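# Latch the two unlatched rail devices, keep stand upright

## Task

Of the four devices mounted on the rail, two are currently unlatched; close the latch on both of them, and make sure the stand is still upright when finished.

## Robot and tools

Robot: two arms, left_arm (base near y = +0.446 m) and right_arm (base near y = -0.432 m), each carrying a five-finger hand; left_arm has a left hand, right_arm a right hand. A post stands behind the arms. Reference pages for the scene can be viewed with show_instructions (no arguments, nothing moves).

Frames. The scene frame has its origin at table-top height halfway between the arms, +z up, +x out over the table, +y toward left_arm; these names do not match image sides. Reported hand positions (m), orientations (quat_wxyz) and velocities are in the scene frame. Each arm's hand point sits 0.05 m in front of the palm; its +z runs along the straight fingers, +y out of the palm, and +x across the palm away from the thumb for the right hand, toward the thumb for the left. Fingers extend about 0.06-0.07 m past the point; a wrist bracket on the little-finger side can strike things, and with fingers level the wrist may hang below the hand and meet the table first. Printed poses can be off by a few cm.

The 28-number row (used by execute_actions and move): one flat list covering both arms, every value in [-1, 1]. Order: left dx, dy, dz, rx, ry, rz; left little, ring, middle, index, thumb_bend, thumb_turn, force_limit, speed; then the same fourteen for the right arm. The six pose numbers are offsets, not poses: measured from that arm's Hand target as it stood when the action or move began, along that Hand target's own axes. 1.0 equals 0.6 m for dx-dz and 180 degrees for rx-rz (rx, ry, rz form one rotation vector). Zeros on all six request nothing new for that arm. Repeating an offset in a later call moves the arm further.

Hand numbers: each finger -1 straight to +1 curled; thumb_bend -1 straight to +1 fully bent; thumb_turn -1 beside the palm to +1 opposite the fingers. force_limit maps -1..+1 to roughly 0..10 N fingertip force (0..15 N for the two thumb motors); speed rises from near zero at -1 to full at +0.48 and stays full above. No value means 'unchanged': to keep a hand as is, resend the eight numbers of its last executed row (or, before any, its hand_measured plus hand_force_limit and hand_speed). For a soft grip close with speed -0.94 or lower. To grip harder, raise force_limit and send a target more closed than hand_measured; to loosen, send one more open.

execute_actions(actions, cameras): actions is a list of actions, each up to 15 rows, one row per 1/30 s step; a short action repeats its last row to step 15. Every row in an action counts from the action's start pose. Images come only for an empty actions list or when cameras names them ("all", or cam_high, cam_low, cam_left_wrist, cam_right_wrist).

move(target, speed, blend, stop_force, zero, blocking, cameras): drives hand points in straight lines toward the offsets in target (one row, or up to 15 rows, all offsets measured from the same starting Hand targets). speed is the top path speed in m/s, 0.002 to 3.6, default 0.25 (turns up to twice that in rad/s). blend in m rounds corners in a list; 0 stops at each. stop_force (3 to 120 N) ends an arm's path when its wrist sensor feels that much push against its motion; the arm then backs off slightly and that pose becomes its Hand target. Use it with slow speeds (about 0.005-0.02 m/s) for touching the latches; it is unreliable while the hand rotates, and every row must then carry the same hand numbers. zero (default true) re-zeros the sensor first. blocking=false returns early and cannot combine with stop_force. Moves do not avoid obstacles or the other arm, and paths near an arm's base axis are refused.

wait(seconds 0-3600), stop (brakes a running move), zoom_image(camera, region [x0,y0,x1,y1] pixels, at most 504x504), zero_wrist_force(arm), finished_scene(scene 1).

Results: end_effector_position/quat, velocities (omitted when joints are still), Hand target (the last commanded pose after clipping; the next offsets count from it; a hand often rests short of it, so send the remaining distance), Joint positions and torques, Wrist force/torque in the tool's own axes plus the peak since last shown, hand_measured, hand_stopped_by (moving, target, force, stalled, fault), hand_load_n (positive pushes a finger open; a dropped grip shows as load near 0). move adds a line such as done, off_target, moving, held or fault, with limits=paced (pose clipped) or limits=held (steps withheld). Orientation commands are clipped to 32 degrees from the measured one per step.

Avoid: pressing past a firm contact (arms are stiff; about 150 N outside force or wrist torques near 25.7 N m cause a 10 s fault stop), fast hits, knocking the stand over, anything leaving the table, drops, releasing moving parts, overloading fingers, and any contact between the two arms or one hand closing on the other. A clearance check blocks most arm-to-arm approaches but not finger closures. Long stretched holds heat motors (brakes set at 85 °C). To stop pushing, command the target back behind the hand point.

Each tool is called after "Emit:" by a JSON object that holds its "fn" and its "kwargs".

Reference images:

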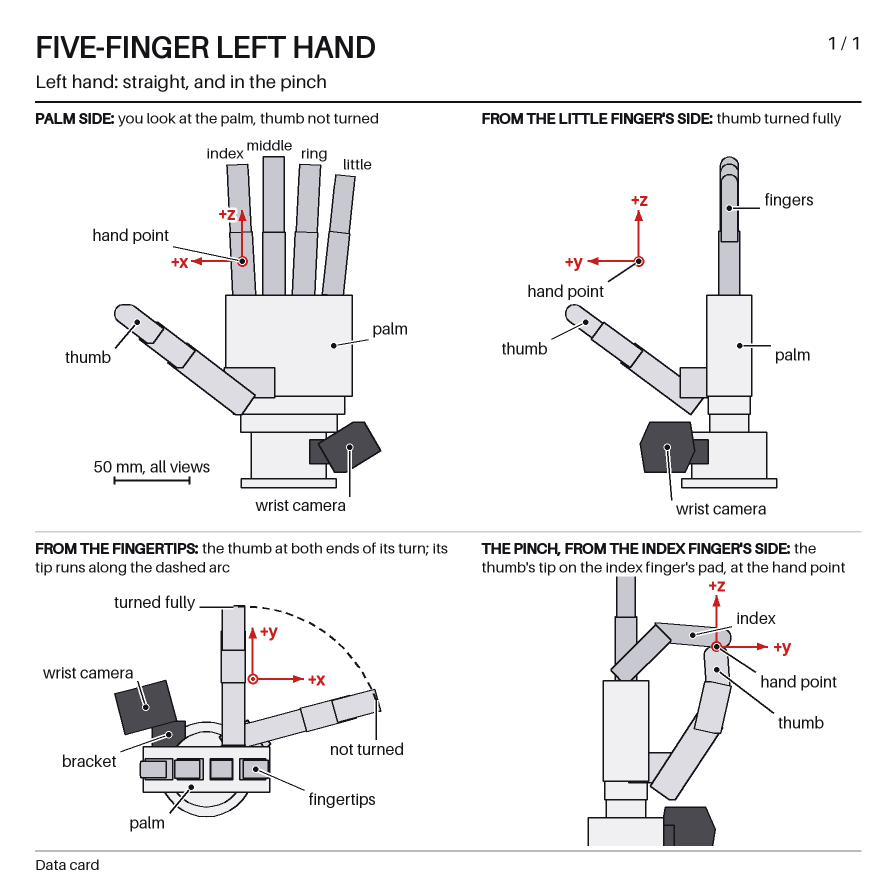

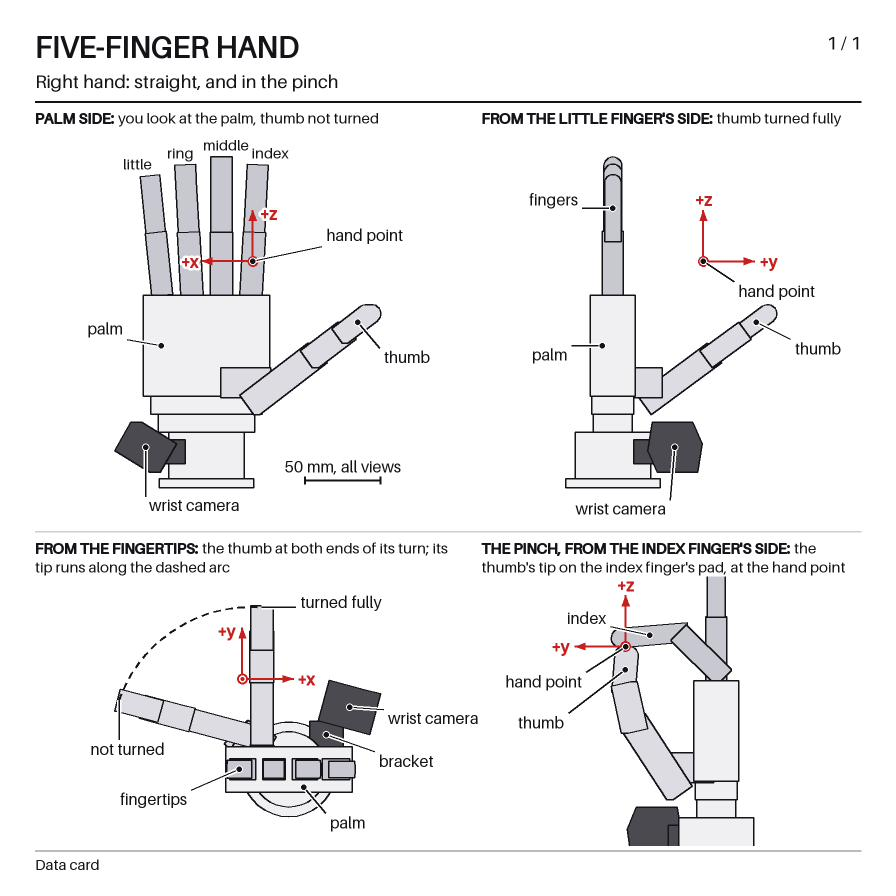

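## Session

Emit:
{"fn": "execute_actions", "kwargs": {"actions": []}}

Scene clock: 0.00 s.
left_arm: end_effector_position=(+0.3033, +0.1023, +0.1178) hand_measured=(+1.000, +1.000, -0.550, -0.550, -0.322, +0.948) hand_load_n=(+0.0, +0.0, +0.0, +0.0, +0.0, +0.0) hand_stopped_by=(target, target, target, target, target, target) hand_force_limit=0.00 hand_speed=-0.80 end_effector_quat_wxyz=(+0.295, +0.404, +0.810, -0.308) | right_arm: end_effector_position=(+0.4426, +0.0209, +0.3028) hand_measured=(+1.000, +1.000, -0.550, -0.550, -0.322, +0.948) hand_load_n=(+0.0, +0.0, +0.0, +0.0, +0.0, +0.0) hand_stopped_by=(target, target, target, target, target, target) hand_force_limit=0.00 hand_speed=-0.80 end_effector_quat_wxyz=(-0.294, +0.624, -0.656, +0.308)
Joint positions: left_arm=[2.864 -1.55 -2.17 2.769 -0.899 5.084] | right_arm=[0.751 -1.419 1.781 -2.655 -2.125 0.541]
Joint velocities: within noise
Joint torques (N m): no reading
Wrist force (N): no reading
Wrist torque (N m): no reading
Wrist force, peak (N): no reading
Hand target: left_arm +0.3033, +0.1023, +0.1178; +0.295, +0.404, +0.810, -0.308 | right_arm +0.4426, +0.0209, +0.3028; -0.294, +0.624, -0.656, +0.308

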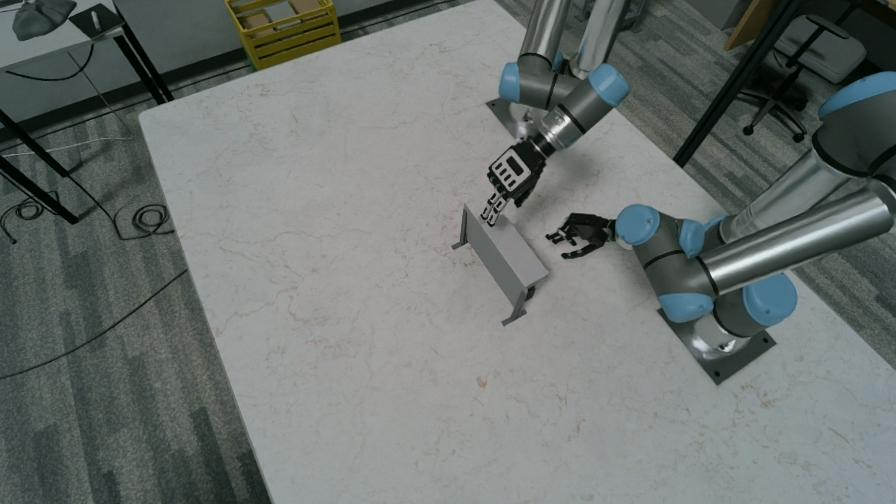

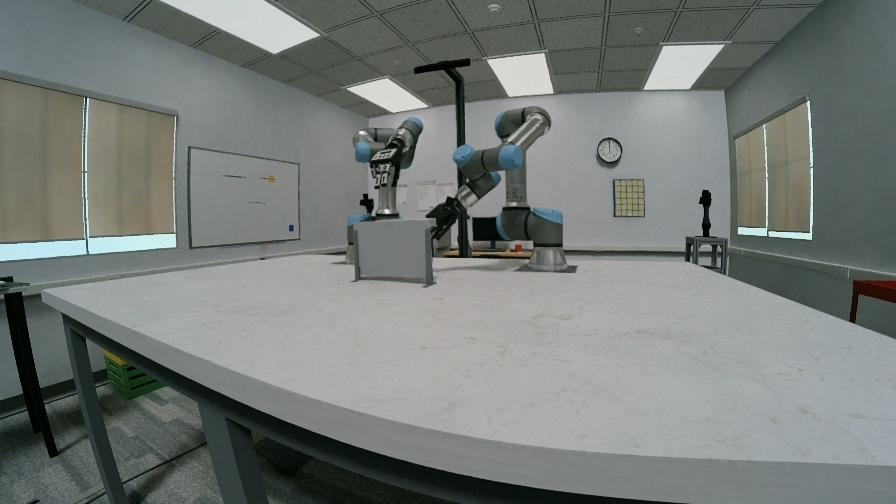

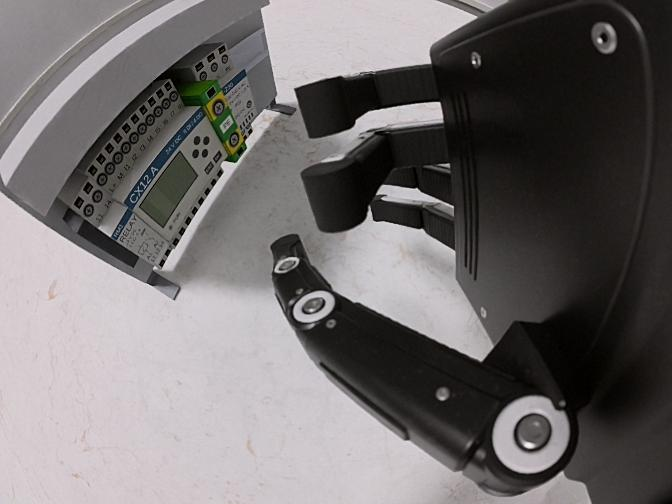

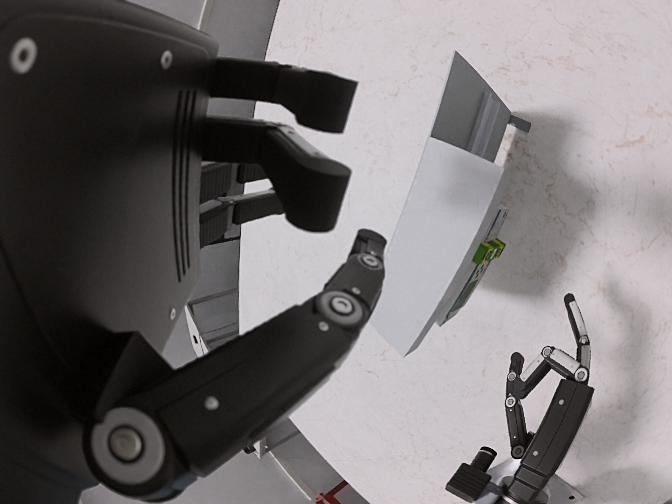

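Emit:
{"fn": "zoom_image", "kwargs": {"camera": "cam_left_wrist", "region": [0, 0, 340, 300]}}

Emit:
{"fn": "zoom_image", "kwargs": {"camera": "cam_high", "region": [430, 120, 660, 340]}}

Emit:
{"fn": "zoom_image", "kwargs": {"camera": "cam_right_wrist", "region": [360, 30, 660, 380]}}

Emit:
{"fn": "zoom_image", "kwargs": {"camera": "cam_low", "region": [330, 100, 560, 300]}}

Scaled by 1.482 from the camera's image (finer frame: 960x720).

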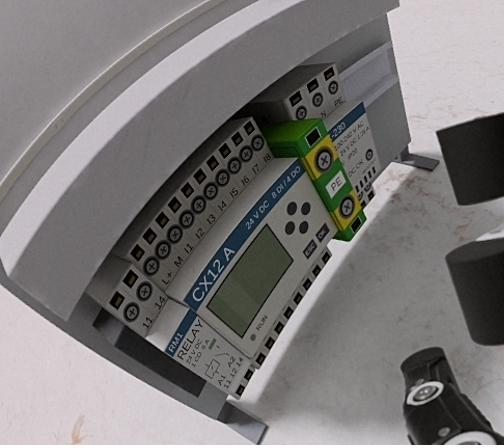

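Scaled by 2.191 from the camera's image (finer frame: 1280x720).

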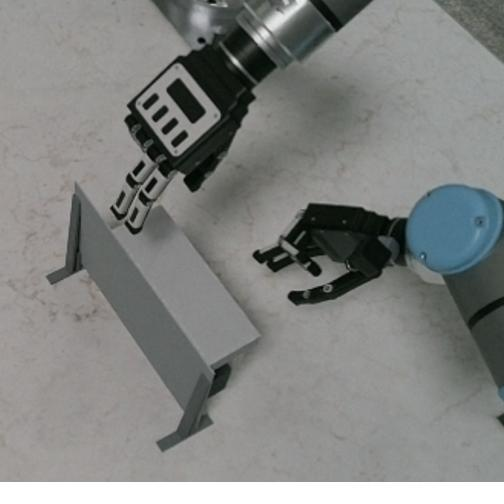

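Scaled by 1.440 from the camera's image (finer frame: 960x720).

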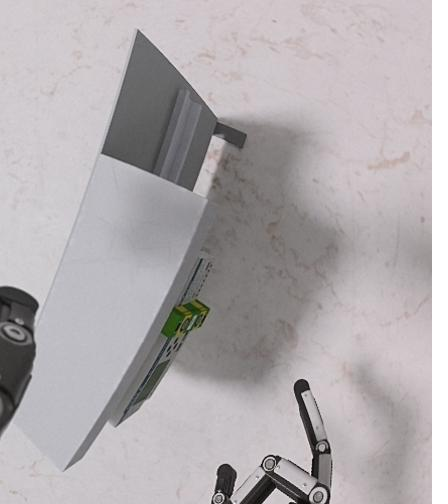

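Scaled by 2.191 from the camera's image (finer frame: 1280x720).

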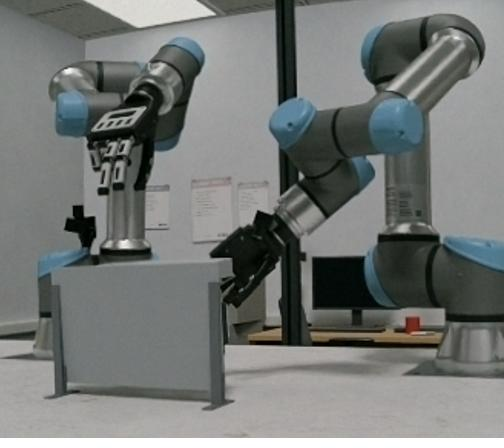

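Emit:
{"fn": "move", "kwargs": {"target": [0.0498,-0.0743,-0.0578,-0.1645,-0.186,0.1256,1,1,1,1,-0.322,0.948,0,0, 0,0,0,0,0,0,1,1,-0.55,-0.55,-0.322,0.948,0,-0.8], "speed": 0.25, "cameras": ["all"]}}

Scene clock: 62.37 s.
left_arm: end_effector_position=(+0.2432, +0.1203, +0.1298) hand_measured=(+1.000, +1.000, +0.358, +1.000, -0.324, +0.948) hand_load_n=(+0.0, +0.0, +4.5, +0.0, +4.5, +0.5) hand_stopped_by=(target, target, force, target, target, target) hand_force_limit=0.00 hand_speed=0.00 end_effector_quat_wxyz=(+0.656, +0.360, +0.650, -0.134) | right_arm: end_effector_position=(+0.4426, +0.0209, +0.3028) hand_measured=(+1.000, +1.000, -0.550, -0.550, -0.322, +0.948) hand_load_n=(+0.0, +0.0, +0.0, +0.0, +0.0, +0.0) hand_stopped_by=(target, target, target, target, target, target) hand_force_limit=0.00 hand_speed=-0.80 end_effector_quat_wxyz=(-0.294, +0.624, -0.656, +0.308)
Joint positions: left_arm=[2.207 -1.458 -2.631 3.982 -1.849 4.986] | right_arm=[0.751 -1.419 1.781 -2.655 -2.125 0.541]
Joint torques (N m): left_arm=[-11.39 -2.11 23.22 2.94 -2.2 1.77] | right_arm=[-0.76 -29.45 -21.44 -2.41 -0.88 -0.06]
Wrist force (N): left_arm=[-1.0 -0.4 -0.2] | right_arm=[0.0 -0.3 -0.2]
Wrist torque (N m): left_arm=[-0.32 0.00 0.02] | right_arm=[-0.04 0.01 -0.01]
Wrist force, peak (N): left_arm=[-1.2 -0.4 -0.4] | right_arm=[-0.5 0.5 0.0]
Hand target: left_arm +0.2432, +0.1203, +0.1298; +0.656, +0.359, +0.650, -0.134 | right_arm +0.4426, +0.0209, +0.3028; -0.294, +0.624, -0.656, +0.308
Off the commanded pose: left_arm 0.000 m, 0 deg | right_arm 0.000 m, 0 deg.
move: done

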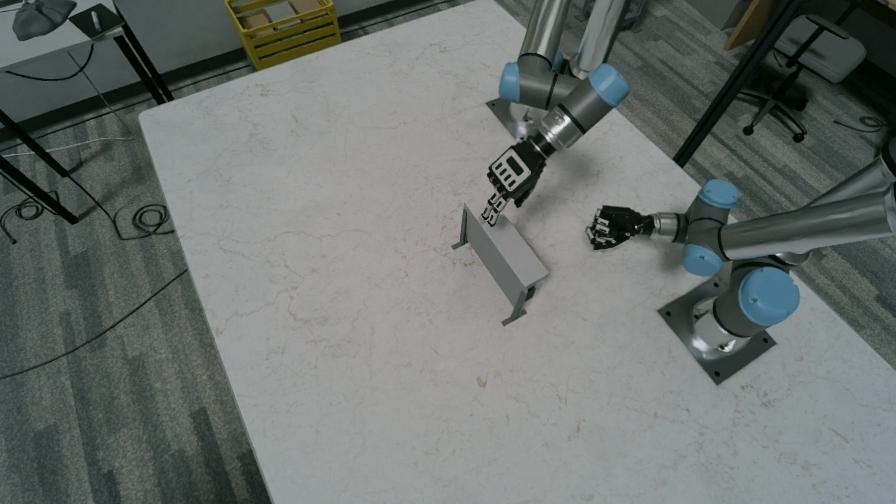

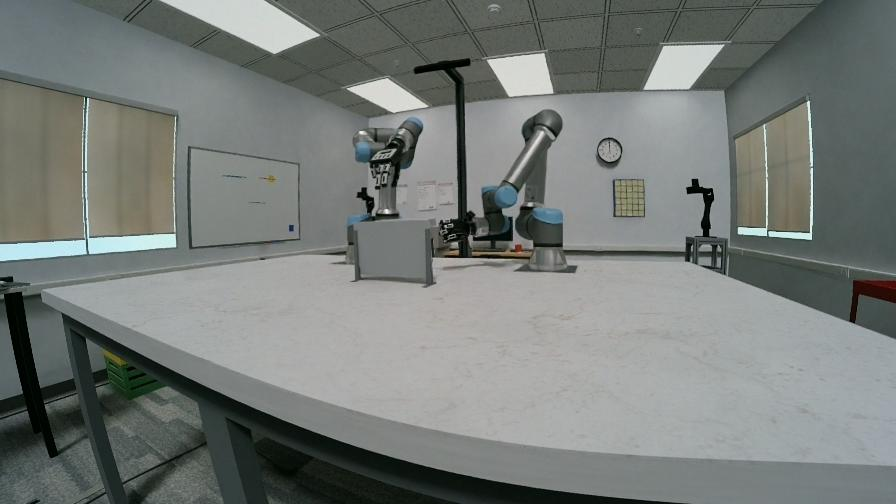

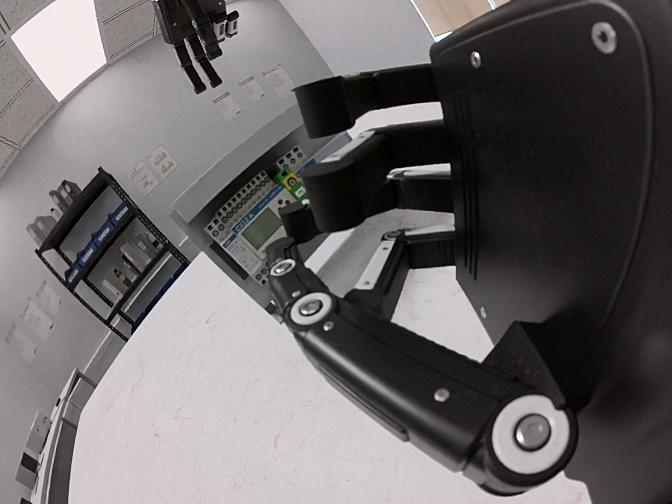

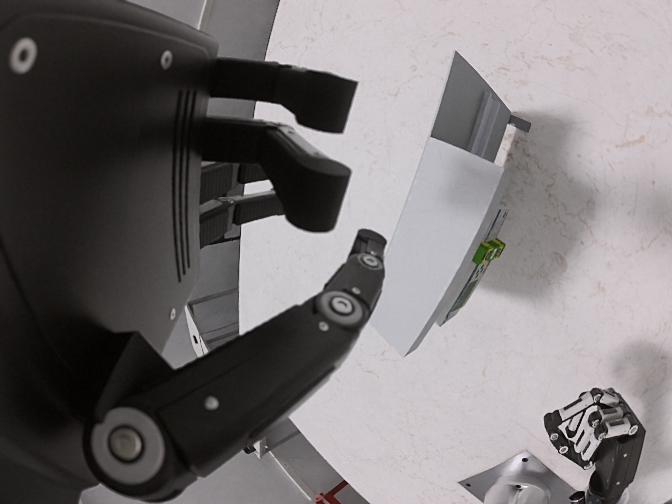

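Emit:
{"fn": "zoom_image", "kwargs": {"camera": "cam_left_wrist", "region": [150, 100, 390, 330]}}

Scaled by 2.100 from the camera's image (finer frame: 960x720).

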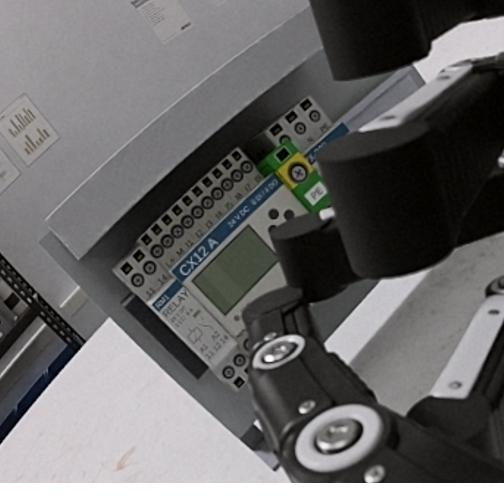

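Emit:
{"fn": "move", "kwargs": {"target": [0,0,0,0,0,0,-1,-1,-1,-1,-1,-1,0,0.3, 0,0,0,0,0,0,1,1,-0.55,-0.55,-0.322,0.948,0,-0.8], "cameras": ["cam_left_wrist"]}}

Scene clock: 70.93 s.
left_arm: end_effector_position=(+0.2432, +0.1203, +0.1298) hand_measured=(-1.000, -1.000, -1.000, -1.000, -1.000, -1.000) hand_load_n=(+0.0, +0.0, +0.0, +0.0, +0.0, +0.0) hand_stopped_by=(target, target, target, target, target, target) hand_force_limit=0.00 hand_speed=0.30 end_effector_quat_wxyz=(+0.656, +0.359, +0.650, -0.134) | right_arm: end_effector_position=(+0.4426, +0.0209, +0.3028) hand_measured=(+1.000, +1.000, -0.550, -0.550, -0.322, +0.948) hand_load_n=(+0.0, +0.0, +0.0, +0.0, +0.0, +0.0) hand_stopped_by=(target, target, target, target, target, target) hand_force_limit=0.00 hand_speed=-0.80 end_effector_quat_wxyz=(-0.294, +0.624, -0.656, +0.308)
Joint positions: left_arm=[2.207 -1.458 -2.631 3.982 -1.849 4.986] | right_arm=[0.751 -1.419 1.781 -2.655 -2.125 0.541]
Joint torques (N m): left_arm=[-9.75 -1.09 21.05 2.75 -2.07 1.76] | right_arm=[-0.34 -30.65 -21.65 -2.24 -0.71 -0.27]
Wrist force (N): left_arm=[-1.0 0.0 -0.5] | right_arm=[-0.3 0.0 0.0]
Wrist torque (N m): left_arm=[-0.22 0.00 0.02] | right_arm=[-0.01 0.05 -0.01]
Wrist force, peak (N): left_arm=[-1.2 -0.4 -0.4] | right_arm=[-0.5 -0.2 -0.6]
Hand target: left_arm +0.2432, +0.1203, +0.1298; +0.656, +0.359, +0.650, -0.134 | right_arm +0.4426, +0.0209, +0.3028; -0.294, +0.624, -0.656, +0.308
Off the commanded pose: left_arm 0.000 m, 0 deg | right_arm 0.000 m, 0 deg.
move: done

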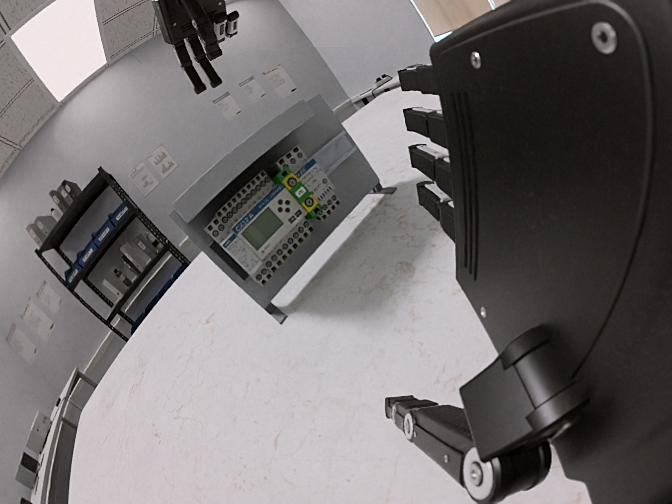

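Emit:
{"fn": "zoom_image", "kwargs": {"camera": "cam_left_wrist", "region": [180, 110, 360, 300]}}

Scaled by 2.653 from the camera's image (finer frame: 960x720).

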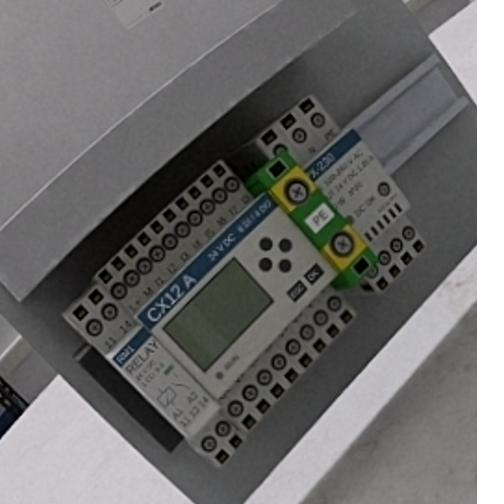

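Emit:
{"fn": "move", "kwargs": {"target": [[-0.0633,0.0198,-0.0069,-0.04,-0.0822,-0.5511,-1,-1,-1,-1,-1,-1,0,0.3, 0,0,0,0,0,0,1,1,-0.55,-0.55,-0.322,0.948,0,-0.8],[0.0182,0.0825,0.0702,0.0637,0.1309,0.8773,-1,-1,-1,-1,-1,-1,0,0.3, 0,0,0,0,0,0,1,1,-0.55,-0.55,-0.322,0.948,0,-0.8]], "speed": 0.5, "blend": 0.03, "cameras": ["all"]}}

Scene clock: 117.87 s.
left_arm: end_effector_position=(+0.2638, +0.1246, +0.1572) hand_measured=(-1.000, -1.000, -1.000, -1.000, -1.000, -1.000) hand_load_n=(+0.0, +0.0, +0.0, +0.0, +0.0, +0.0) hand_stopped_by=(target, target, target, target, target, target) hand_force_limit=0.00 hand_speed=0.30 end_effector_quat_wxyz=(-0.268, +0.500, -0.509, +0.647) | right_arm: end_effector_position=(+0.4426, +0.0209, +0.3028) hand_measured=(+1.000, +1.000, -0.550, -0.550, -0.322, +0.948) hand_load_n=(+0.0, +0.0, +0.0, +0.0, +0.0, +0.0) hand_stopped_by=(target, target, target, target, target, target) hand_force_limit=0.00 hand_speed=-0.80 end_effector_quat_wxyz=(-0.294, +0.624, -0.656, +0.308)
Joint positions: left_arm=[2.607 -1.101 -2.685 3.767 -1.756 2.754] | right_arm=[0.751 -1.419 1.781 -2.655 -2.125 0.541]
Joint torques (N m): left_arm=[-9.32 -13.47 27.4 3.6 -2.18 1.75] | right_arm=[0.67 -30.67 -22.54 -2.43 -0.48 -0.15]
Wrist force (N): left_arm=[2.4 -0.3 0.6] | right_arm=[0.1 -0.4 -0.5]
Wrist torque (N m): left_arm=[-0.06 -0.11 0.17] | right_arm=[-0.04 0.01 0.00]
Wrist force, peak (N): left_arm=[2.7 -0.8 0.7] | right_arm=[0.4 -0.7 -0.3]
Hand target: left_arm +0.2638, +0.1246, +0.1572; -0.268, +0.500, -0.509, +0.647 (not the last commanded pose) | right_arm +0.4426, +0.0209, +0.3028; -0.294, +0.624, -0.656, +0.308
Off the commanded pose: left_arm 0.053 m, 69 deg | right_arm 0.000 m, 0 deg.
move: held (left_arm; a check stopped the path); path passed 1 of 2 targets; limits=held
pose unreachable (left arm): on one or more control steps of this call, first in action 0 (counted from 0), this arm could not follow its commanded pose, so it was not sent that pose on those steps. It may still have moved: this result reports where it is.
cause: moving toward the commanded pose would bring two parts of the arm too close to each other (joints 3 (elbow) to 5 (wrist 2) lie between them).

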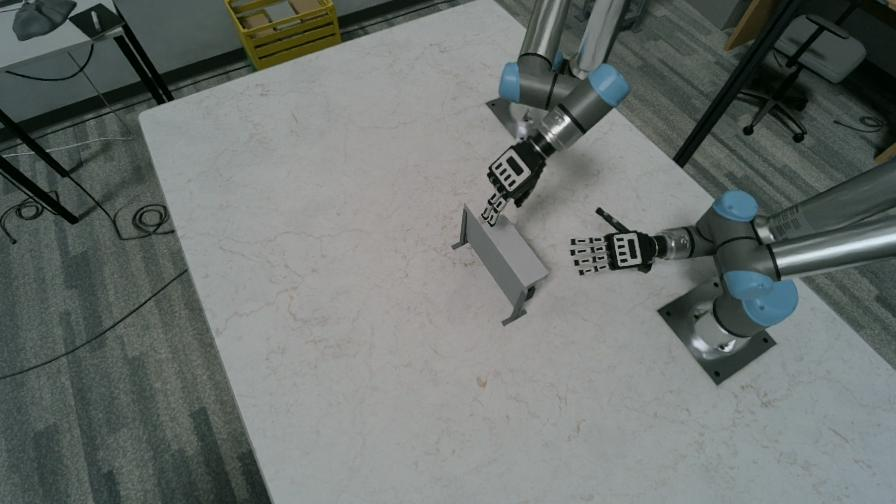

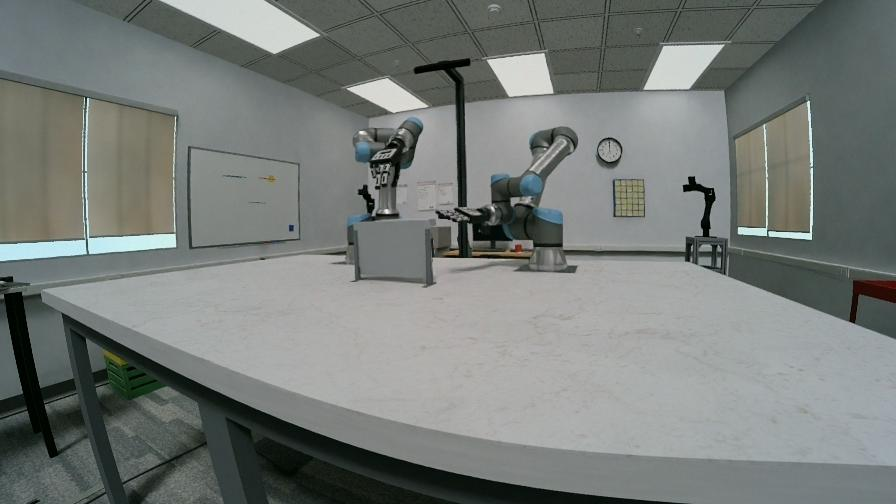

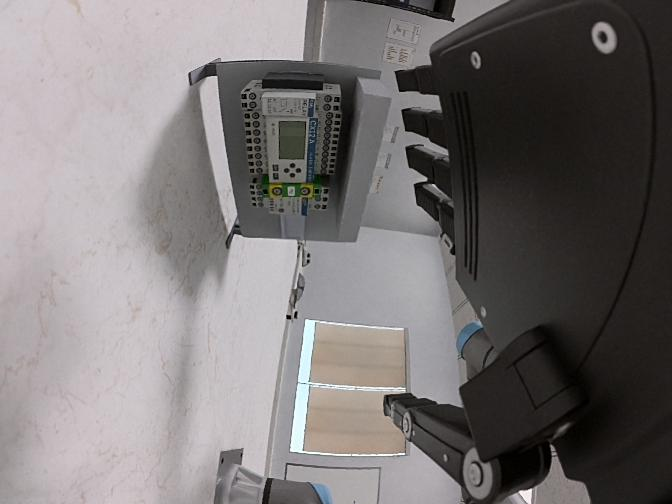

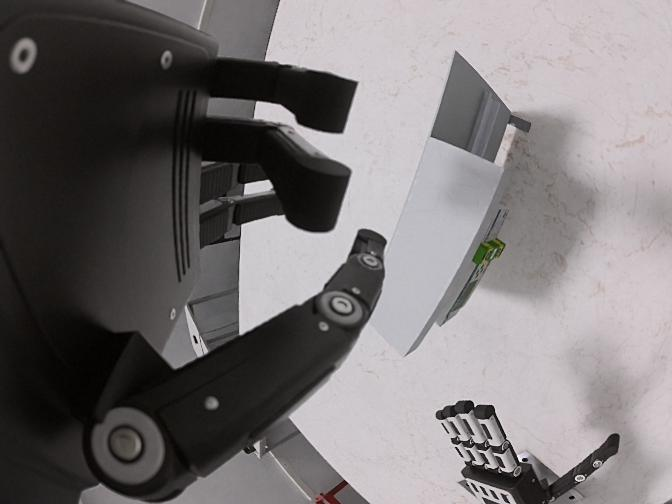

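Emit:
{"fn": "zoom_image", "kwargs": {"camera": "cam_left_wrist", "region": [220, 60, 400, 250]}}

Scaled by 2.653 from the camera's image (finer frame: 960x720).

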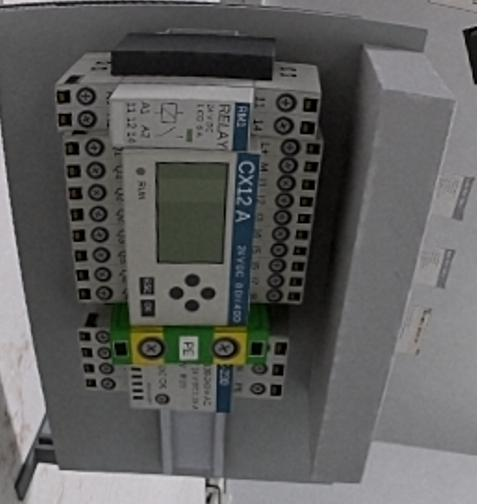

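Emit:
{"fn": "move", "kwargs": {"target": [-0.1672,-0.0398,0.1455,0,0,0,-1,-1,-1,-1,-1,-1,0,0.3, 0,0,0,0,0,0,1,1,-0.55,-0.55,-0.322,0.948,0,-0.8], "speed": 0.25, "cameras": ["cam_left_wrist","cam_high"]}}

Emit:
{"fn": "zoom_image", "kwargs": {"camera": "cam_left_wrist", "region": [120, 0, 420, 260]}}

Scene clock: 136.10 s.
left_arm: end_effector_position=(+0.2648, +0.1249, +0.1572) hand_measured=(-1.000, -1.000, -1.000, -1.000, -1.000, -1.000) hand_load_n=(+0.0, +0.0, +0.0, +0.0, +0.0, -0.5) hand_stopped_by=(target, target, target, target, target, target) hand_force_limit=0.00 hand_speed=0.30 end_effector_quat_wxyz=(-0.268, +0.500, -0.509, +0.647) | right_arm: end_effector_position=(+0.4426, +0.0209, +0.3028) hand_measured=(+1.000, +1.000, -0.550, -0.550, -0.322, +0.948) hand_load_n=(+0.0, +0.0, +0.0, +0.0, +0.0, +0.0) hand_stopped_by=(target, target, target, target, target, target) hand_force_limit=0.00 hand_speed=-0.80 end_effector_quat_wxyz=(-0.294, +0.624, -0.656, +0.308)
Joint positions: left_arm=[2.613 -1.1 -2.686 3.767 -1.75 2.754] | right_arm=[0.751 -1.419 1.781 -2.655 -2.125 0.541]
Joint torques (N m): left_arm=[-8.8 -12.73 26.4 3.22 -2.3 -1.65] | right_arm=[0.58 -31.01 -22.23 -2.32 -0.36 -0.01]
Wrist force (N): left_arm=[2.3 -0.4 0.8] | right_arm=[0.1 -0.3 -0.6]
Wrist torque (N m): left_arm=[-0.09 -0.08 0.24] | right_arm=[-0.02 0.01 0.01]
Wrist force, peak (N): left_arm=[3.3 -0.6 0.3] | right_arm=[0.2 -0.5 -0.9]
Hand target: left_arm +0.2647, +0.1249, +0.1572; -0.268, +0.500, -0.509, +0.647 (not the last commanded pose) | right_arm +0.4426, +0.0209, +0.3028; -0.294, +0.624, -0.656, +0.308
Off the commanded pose: left_arm 0.134 m, 0 deg | right_arm 0.000 m, 0 deg.
move: held (left_arm; a check stopped the path); limits=held
pose unreachable (left arm): on one or more control steps of this call, first in action 0 (counted from 0), this arm could not follow its commanded pose, so it was not sent that pose on those steps. It may still have moved: this result reports where it is.
cause: moving toward the commanded pose would bring two parts of the arm too close to each other (joints 3 (elbow) to 5 (wrist 2) lie between them).
Images, in order (width x height): cam_high 896x504, cam_left_wrist 672x504.

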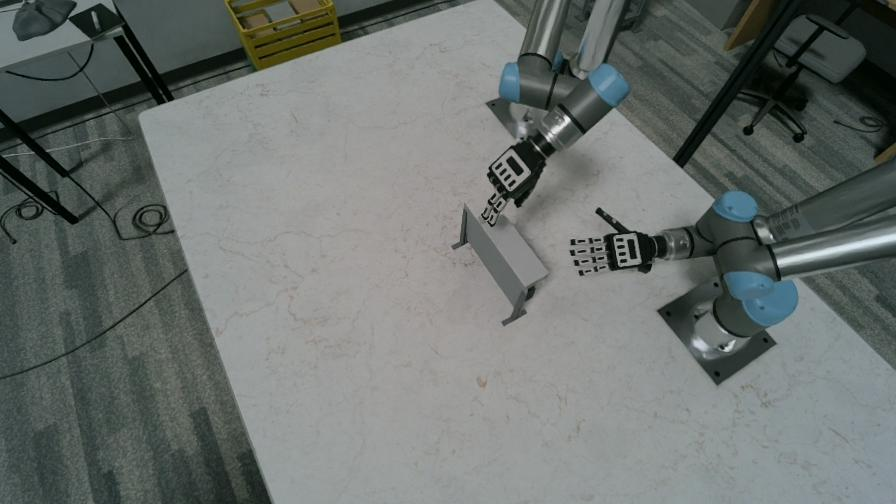

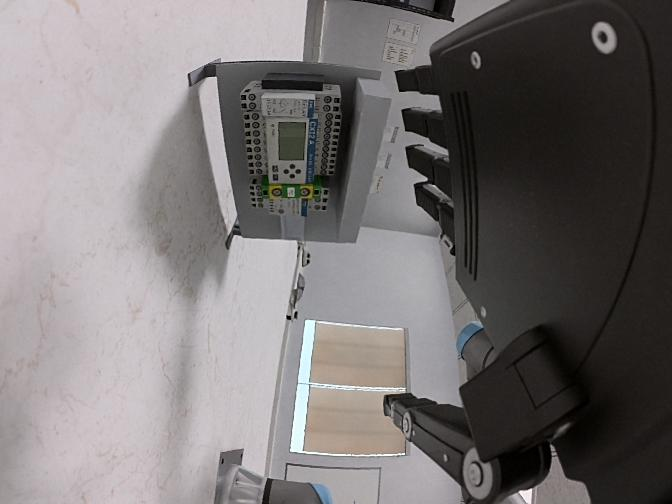

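Scaled by 1.680 from the camera's image (finer frame: 960x720).

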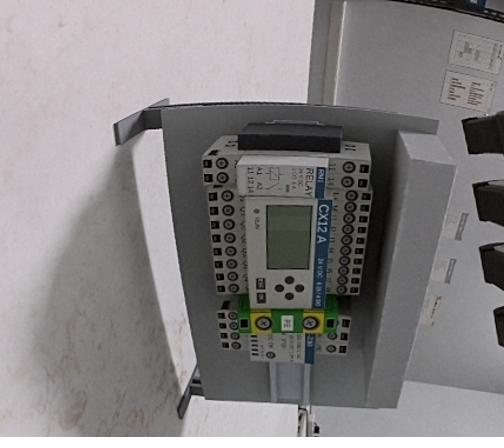

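Emit:
{"fn": "zoom_image", "kwargs": {"camera": "cam_left_wrist", "region": [236, 66, 356, 156]}}

Emit:
{"fn": "zoom_image", "kwargs": {"camera": "cam_left_wrist", "region": [236, 146, 356, 236]}}

Scaled by 4.200 from the camera's image (finer frame: 960x720).

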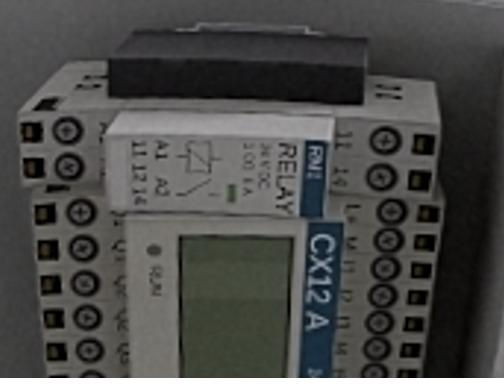

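Scaled by 4.200 from the camera's image (finer frame: 960x720).

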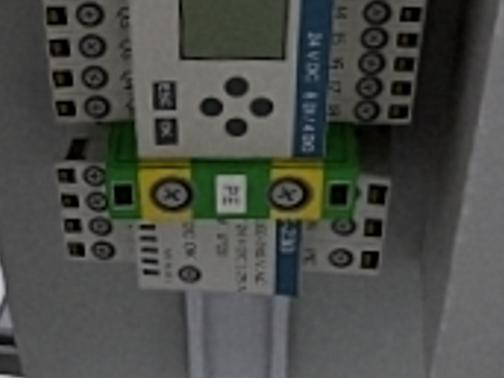

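Emit:
{"fn": "move", "kwargs": {"target": [[-0.0219,0.037,0.0415,-0.0376,0.0055,0.308,1,1,1,-1,-1,-1,0,0.2,-0.0265,-0.1413,0.1785,0,-0.2125,-0.4525,1,1,1,1,-1,-1,0,0.2],[-0.0438,0.074,0.083,-0.0752,0.0109,0.6161,1,1,1,-1,-1,-1,0,0.2,-0.0297,-0.1065,0.2938,0,-0.425,-0.905,1,1,1,1,-1,-1,0,0.2],[-0.0438,0.074,0.083,-0.0752,0.0109,0.6161,1,1,1,-1,-1,-1,0,0.2,-0.0293,0.1183,0.4803,0,-0.425,-0.905,1,1,1,1,-1,-1,0,0.2]], "speed": [0.6,0.6,0.25], "blend": [0.04,0.03,0], "cameras": ["all"]}}

Emit:
{"fn": "zoom_image", "kwargs": {"camera": "cam_left_wrist", "region": [120, 100, 420, 360]}}

Scene clock: 233.37 s.
left_arm: end_effector_position=(+0.3127, +0.1130, +0.1053) hand_measured=(+1.000, +1.000, +1.000, -1.000, -1.000, -1.000) hand_load_n=(+0.0, +0.0, +0.0, +0.0, +0.0, +0.0) hand_stopped_by=(target, target, target, target, target, target) hand_force_limit=0.00 hand_speed=0.20 end_effector_quat_wxyz=(+0.625, +0.120, +0.765, -0.099) | right_arm: end_effector_position=(+0.6197, +0.0301, +0.0642) hand_measured=(+1.000, +1.000, +1.000, +1.000, -1.000, -1.000) hand_load_n=(+0.0, +0.0, +0.0, +0.0, +0.0, +0.0) hand_stopped_by=(target, target, target, target, target, target) hand_force_limit=0.00 hand_speed=0.20 end_effector_quat_wxyz=(+0.000, +0.724, +0.690, +0.001)
Joint positions: left_arm=[2.173 -1.722 -2.293 3.752 -2.261 4.541] | right_arm=[0.582 -0.827 1.247 -1.992 -1.57 -2.556]
Joint torques (N m): left_arm=[-9.11 10.25 2.17 2.4 -2.47 1.84] | right_arm=[-3.48 -41.96 -13.17 -3.28 -1.67 -1.38]
Wrist force (N): left_arm=[-0.5 -0.4 0.5] | right_arm=[0.7 0.3 -1.5]
Wrist torque (N m): left_arm=[-0.25 -0.13 -0.05] | right_arm=[-0.05 -0.04 -0.02]
Wrist force, peak (N): left_arm=[2.7 -0.5 1.0] | right_arm=[0.4 0.8 -2.7]
Hand target: left_arm +0.3127, +0.1130, +0.1053; +0.625, +0.120, +0.765, -0.099 | right_arm +0.6197, +0.0301, +0.0642; +0.000, +0.724, +0.690, +0.001
Off the commanded pose: left_arm 0.000 m, 0 deg | right_arm 0.000 m, 0 deg.
move: done

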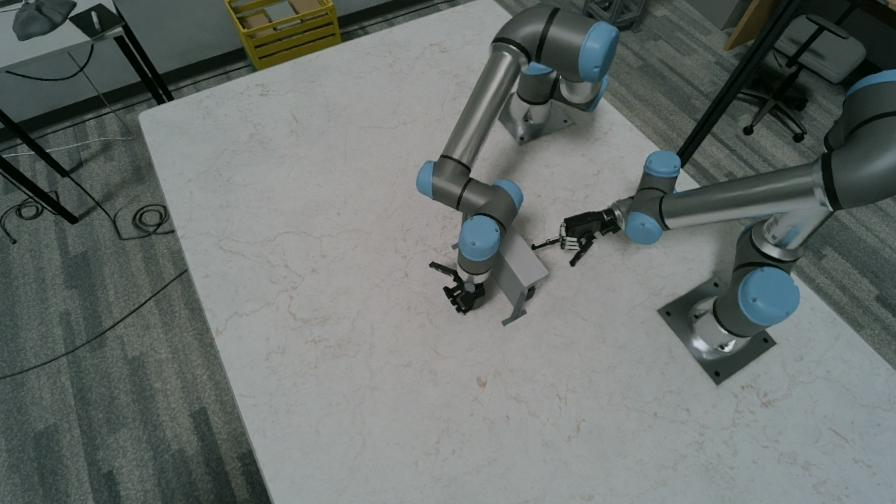

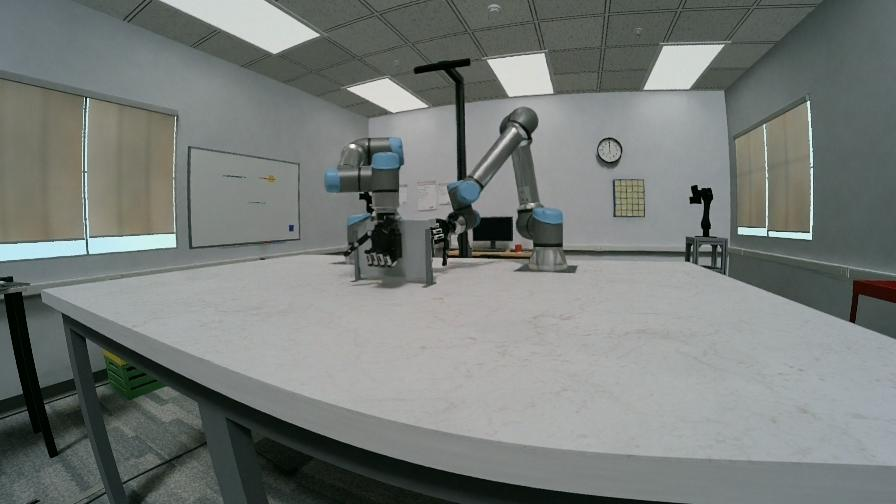

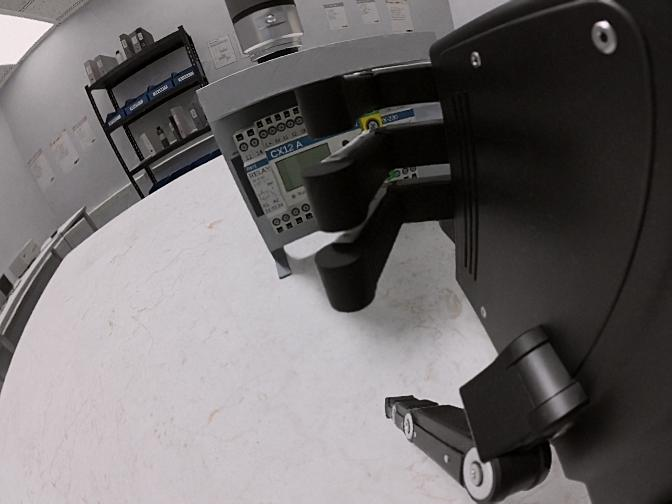

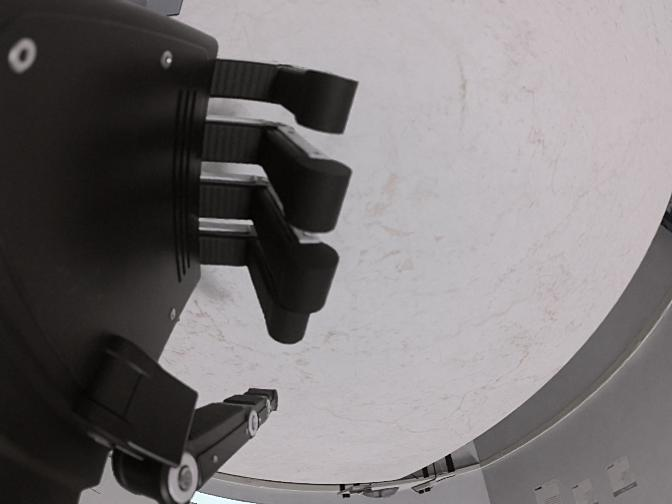

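Scaled by 1.680 from the camera's image (finer frame: 960x720).

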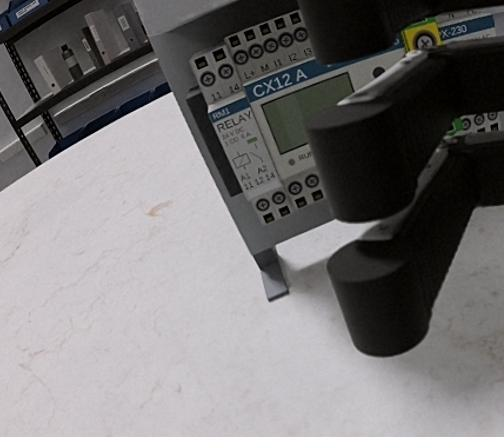

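Emit:
{"fn": "move", "kwargs": {"target": [[0,0,0,0,0,0,1,1,1,-1,-1,-1,0,0.2,0,-0.045,0,0,0,0,1,1,1,1,-1,-1,0,0.2],[0,0,0,0,0,0,1,1,1,-1,-1,-1,0,0.2,0,-0.135,0,0,0,0,1,1,1,1,-1,-1,0,0.2]], "speed": [0.1,0.02], "stop_force": 4, "cameras": ["cam_low","cam_high","cam_left_wrist"]}}

Emit:
{"fn": "zoom_image", "kwargs": {"camera": "cam_high", "region": [420, 190, 620, 340]}}

Emit:
{"fn": "zoom_image", "kwargs": {"camera": "cam_low", "region": [330, 190, 480, 300]}}

Scene clock: 242.90 s.
left_arm: end_effector_position=(+0.3127, +0.1130, +0.1053) hand_measured=(+1.000, +1.000, +1.000, -1.000, -1.000, -1.000) hand_load_n=(+0.0, +0.0, +0.0, +0.0, +0.0, +0.0) hand_stopped_by=(target, target, target, target, target, target) hand_force_limit=0.00 hand_speed=0.20 end_effector_quat_wxyz=(+0.625, +0.120, +0.765, -0.099) | right_arm: end_effector_position=(+0.5388, +0.0341, +0.0641) hand_measured=(+1.000, +1.000, +1.000, +1.000, -1.000, -1.000) hand_load_n=(+0.0, +0.0, +0.0, +0.0, +0.0, +0.0) hand_stopped_by=(target, target, target, target, target, target) hand_force_limit=0.00 hand_speed=0.20 end_effector_quat_wxyz=(+0.000, +0.724, +0.690, +0.001)
Joint positions: left_arm=[2.173 -1.722 -2.293 3.752 -2.261 4.541] | right_arm=[0.648 -0.95 1.465 -2.087 -1.57 -2.49]
Joint torques (N m): left_arm=[-8.47 9.89 2.63 2.47 -2.22 1.74] | right_arm=[7.61 -60.09 -11.85 -3.67 0.13 1.2]
Wrist force (N): left_arm=[-0.1 0.1 0.7] | right_arm=[0.5 1.6 -1.8]
Wrist torque (N m): left_arm=[-0.21 -0.17 -0.04] | right_arm=[0.14 -0.01 -0.09]
Wrist force, peak (N): left_arm=[-0.5 -0.2 1.2] | right_arm=[0.4 3.0 -2.4]
Hand target: left_arm +0.3127, +0.1130, +0.1053; +0.625, +0.120, +0.765, -0.099 | right_arm +0.5388, +0.0341, +0.0641; +0.000, +0.724, +0.690, +0.001
Off the commanded pose: left_arm 0.000 m, 0 deg | right_arm 0.000 m, 0 deg.
move: done
Images, in order (width x height): cam_high 896x504, cam_low 896x504, cam_left_wrist 672x504.

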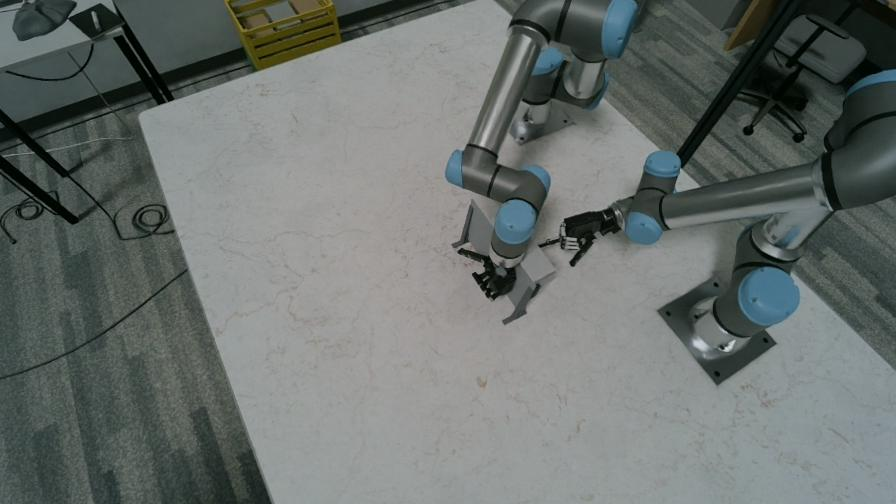

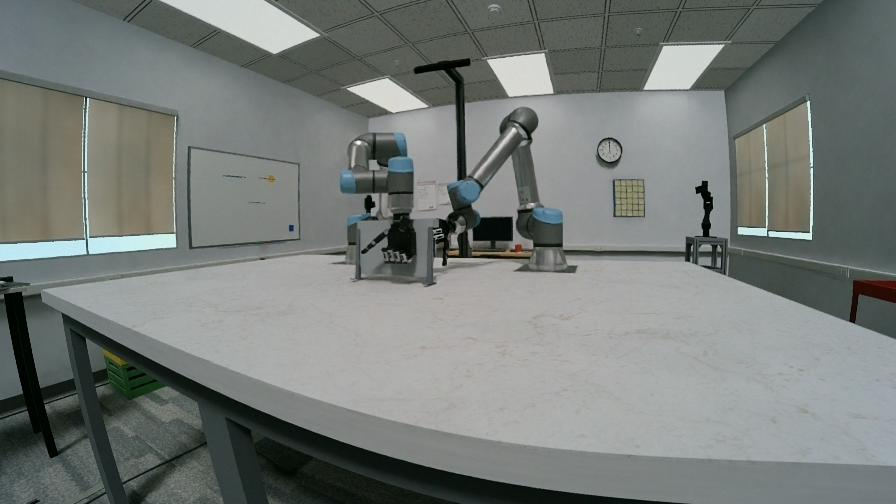

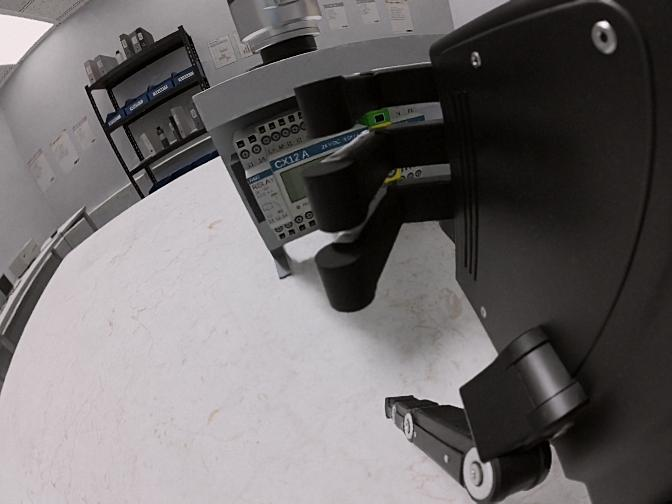

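Scaled by 2.520 from the camera's image (finer frame: 1280x720).

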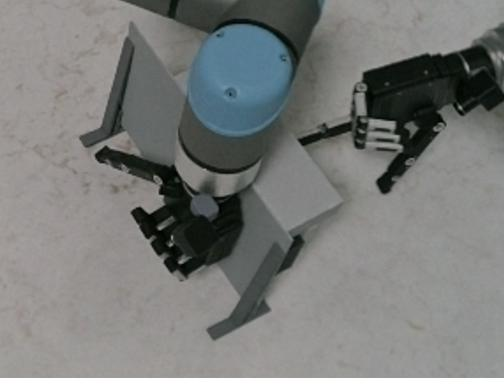

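Scaled by 3.360 from the camera's image (finer frame: 1280x720).

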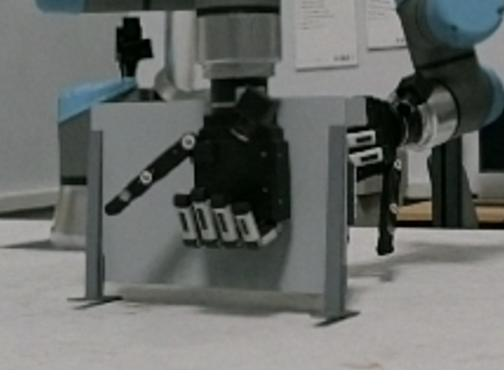

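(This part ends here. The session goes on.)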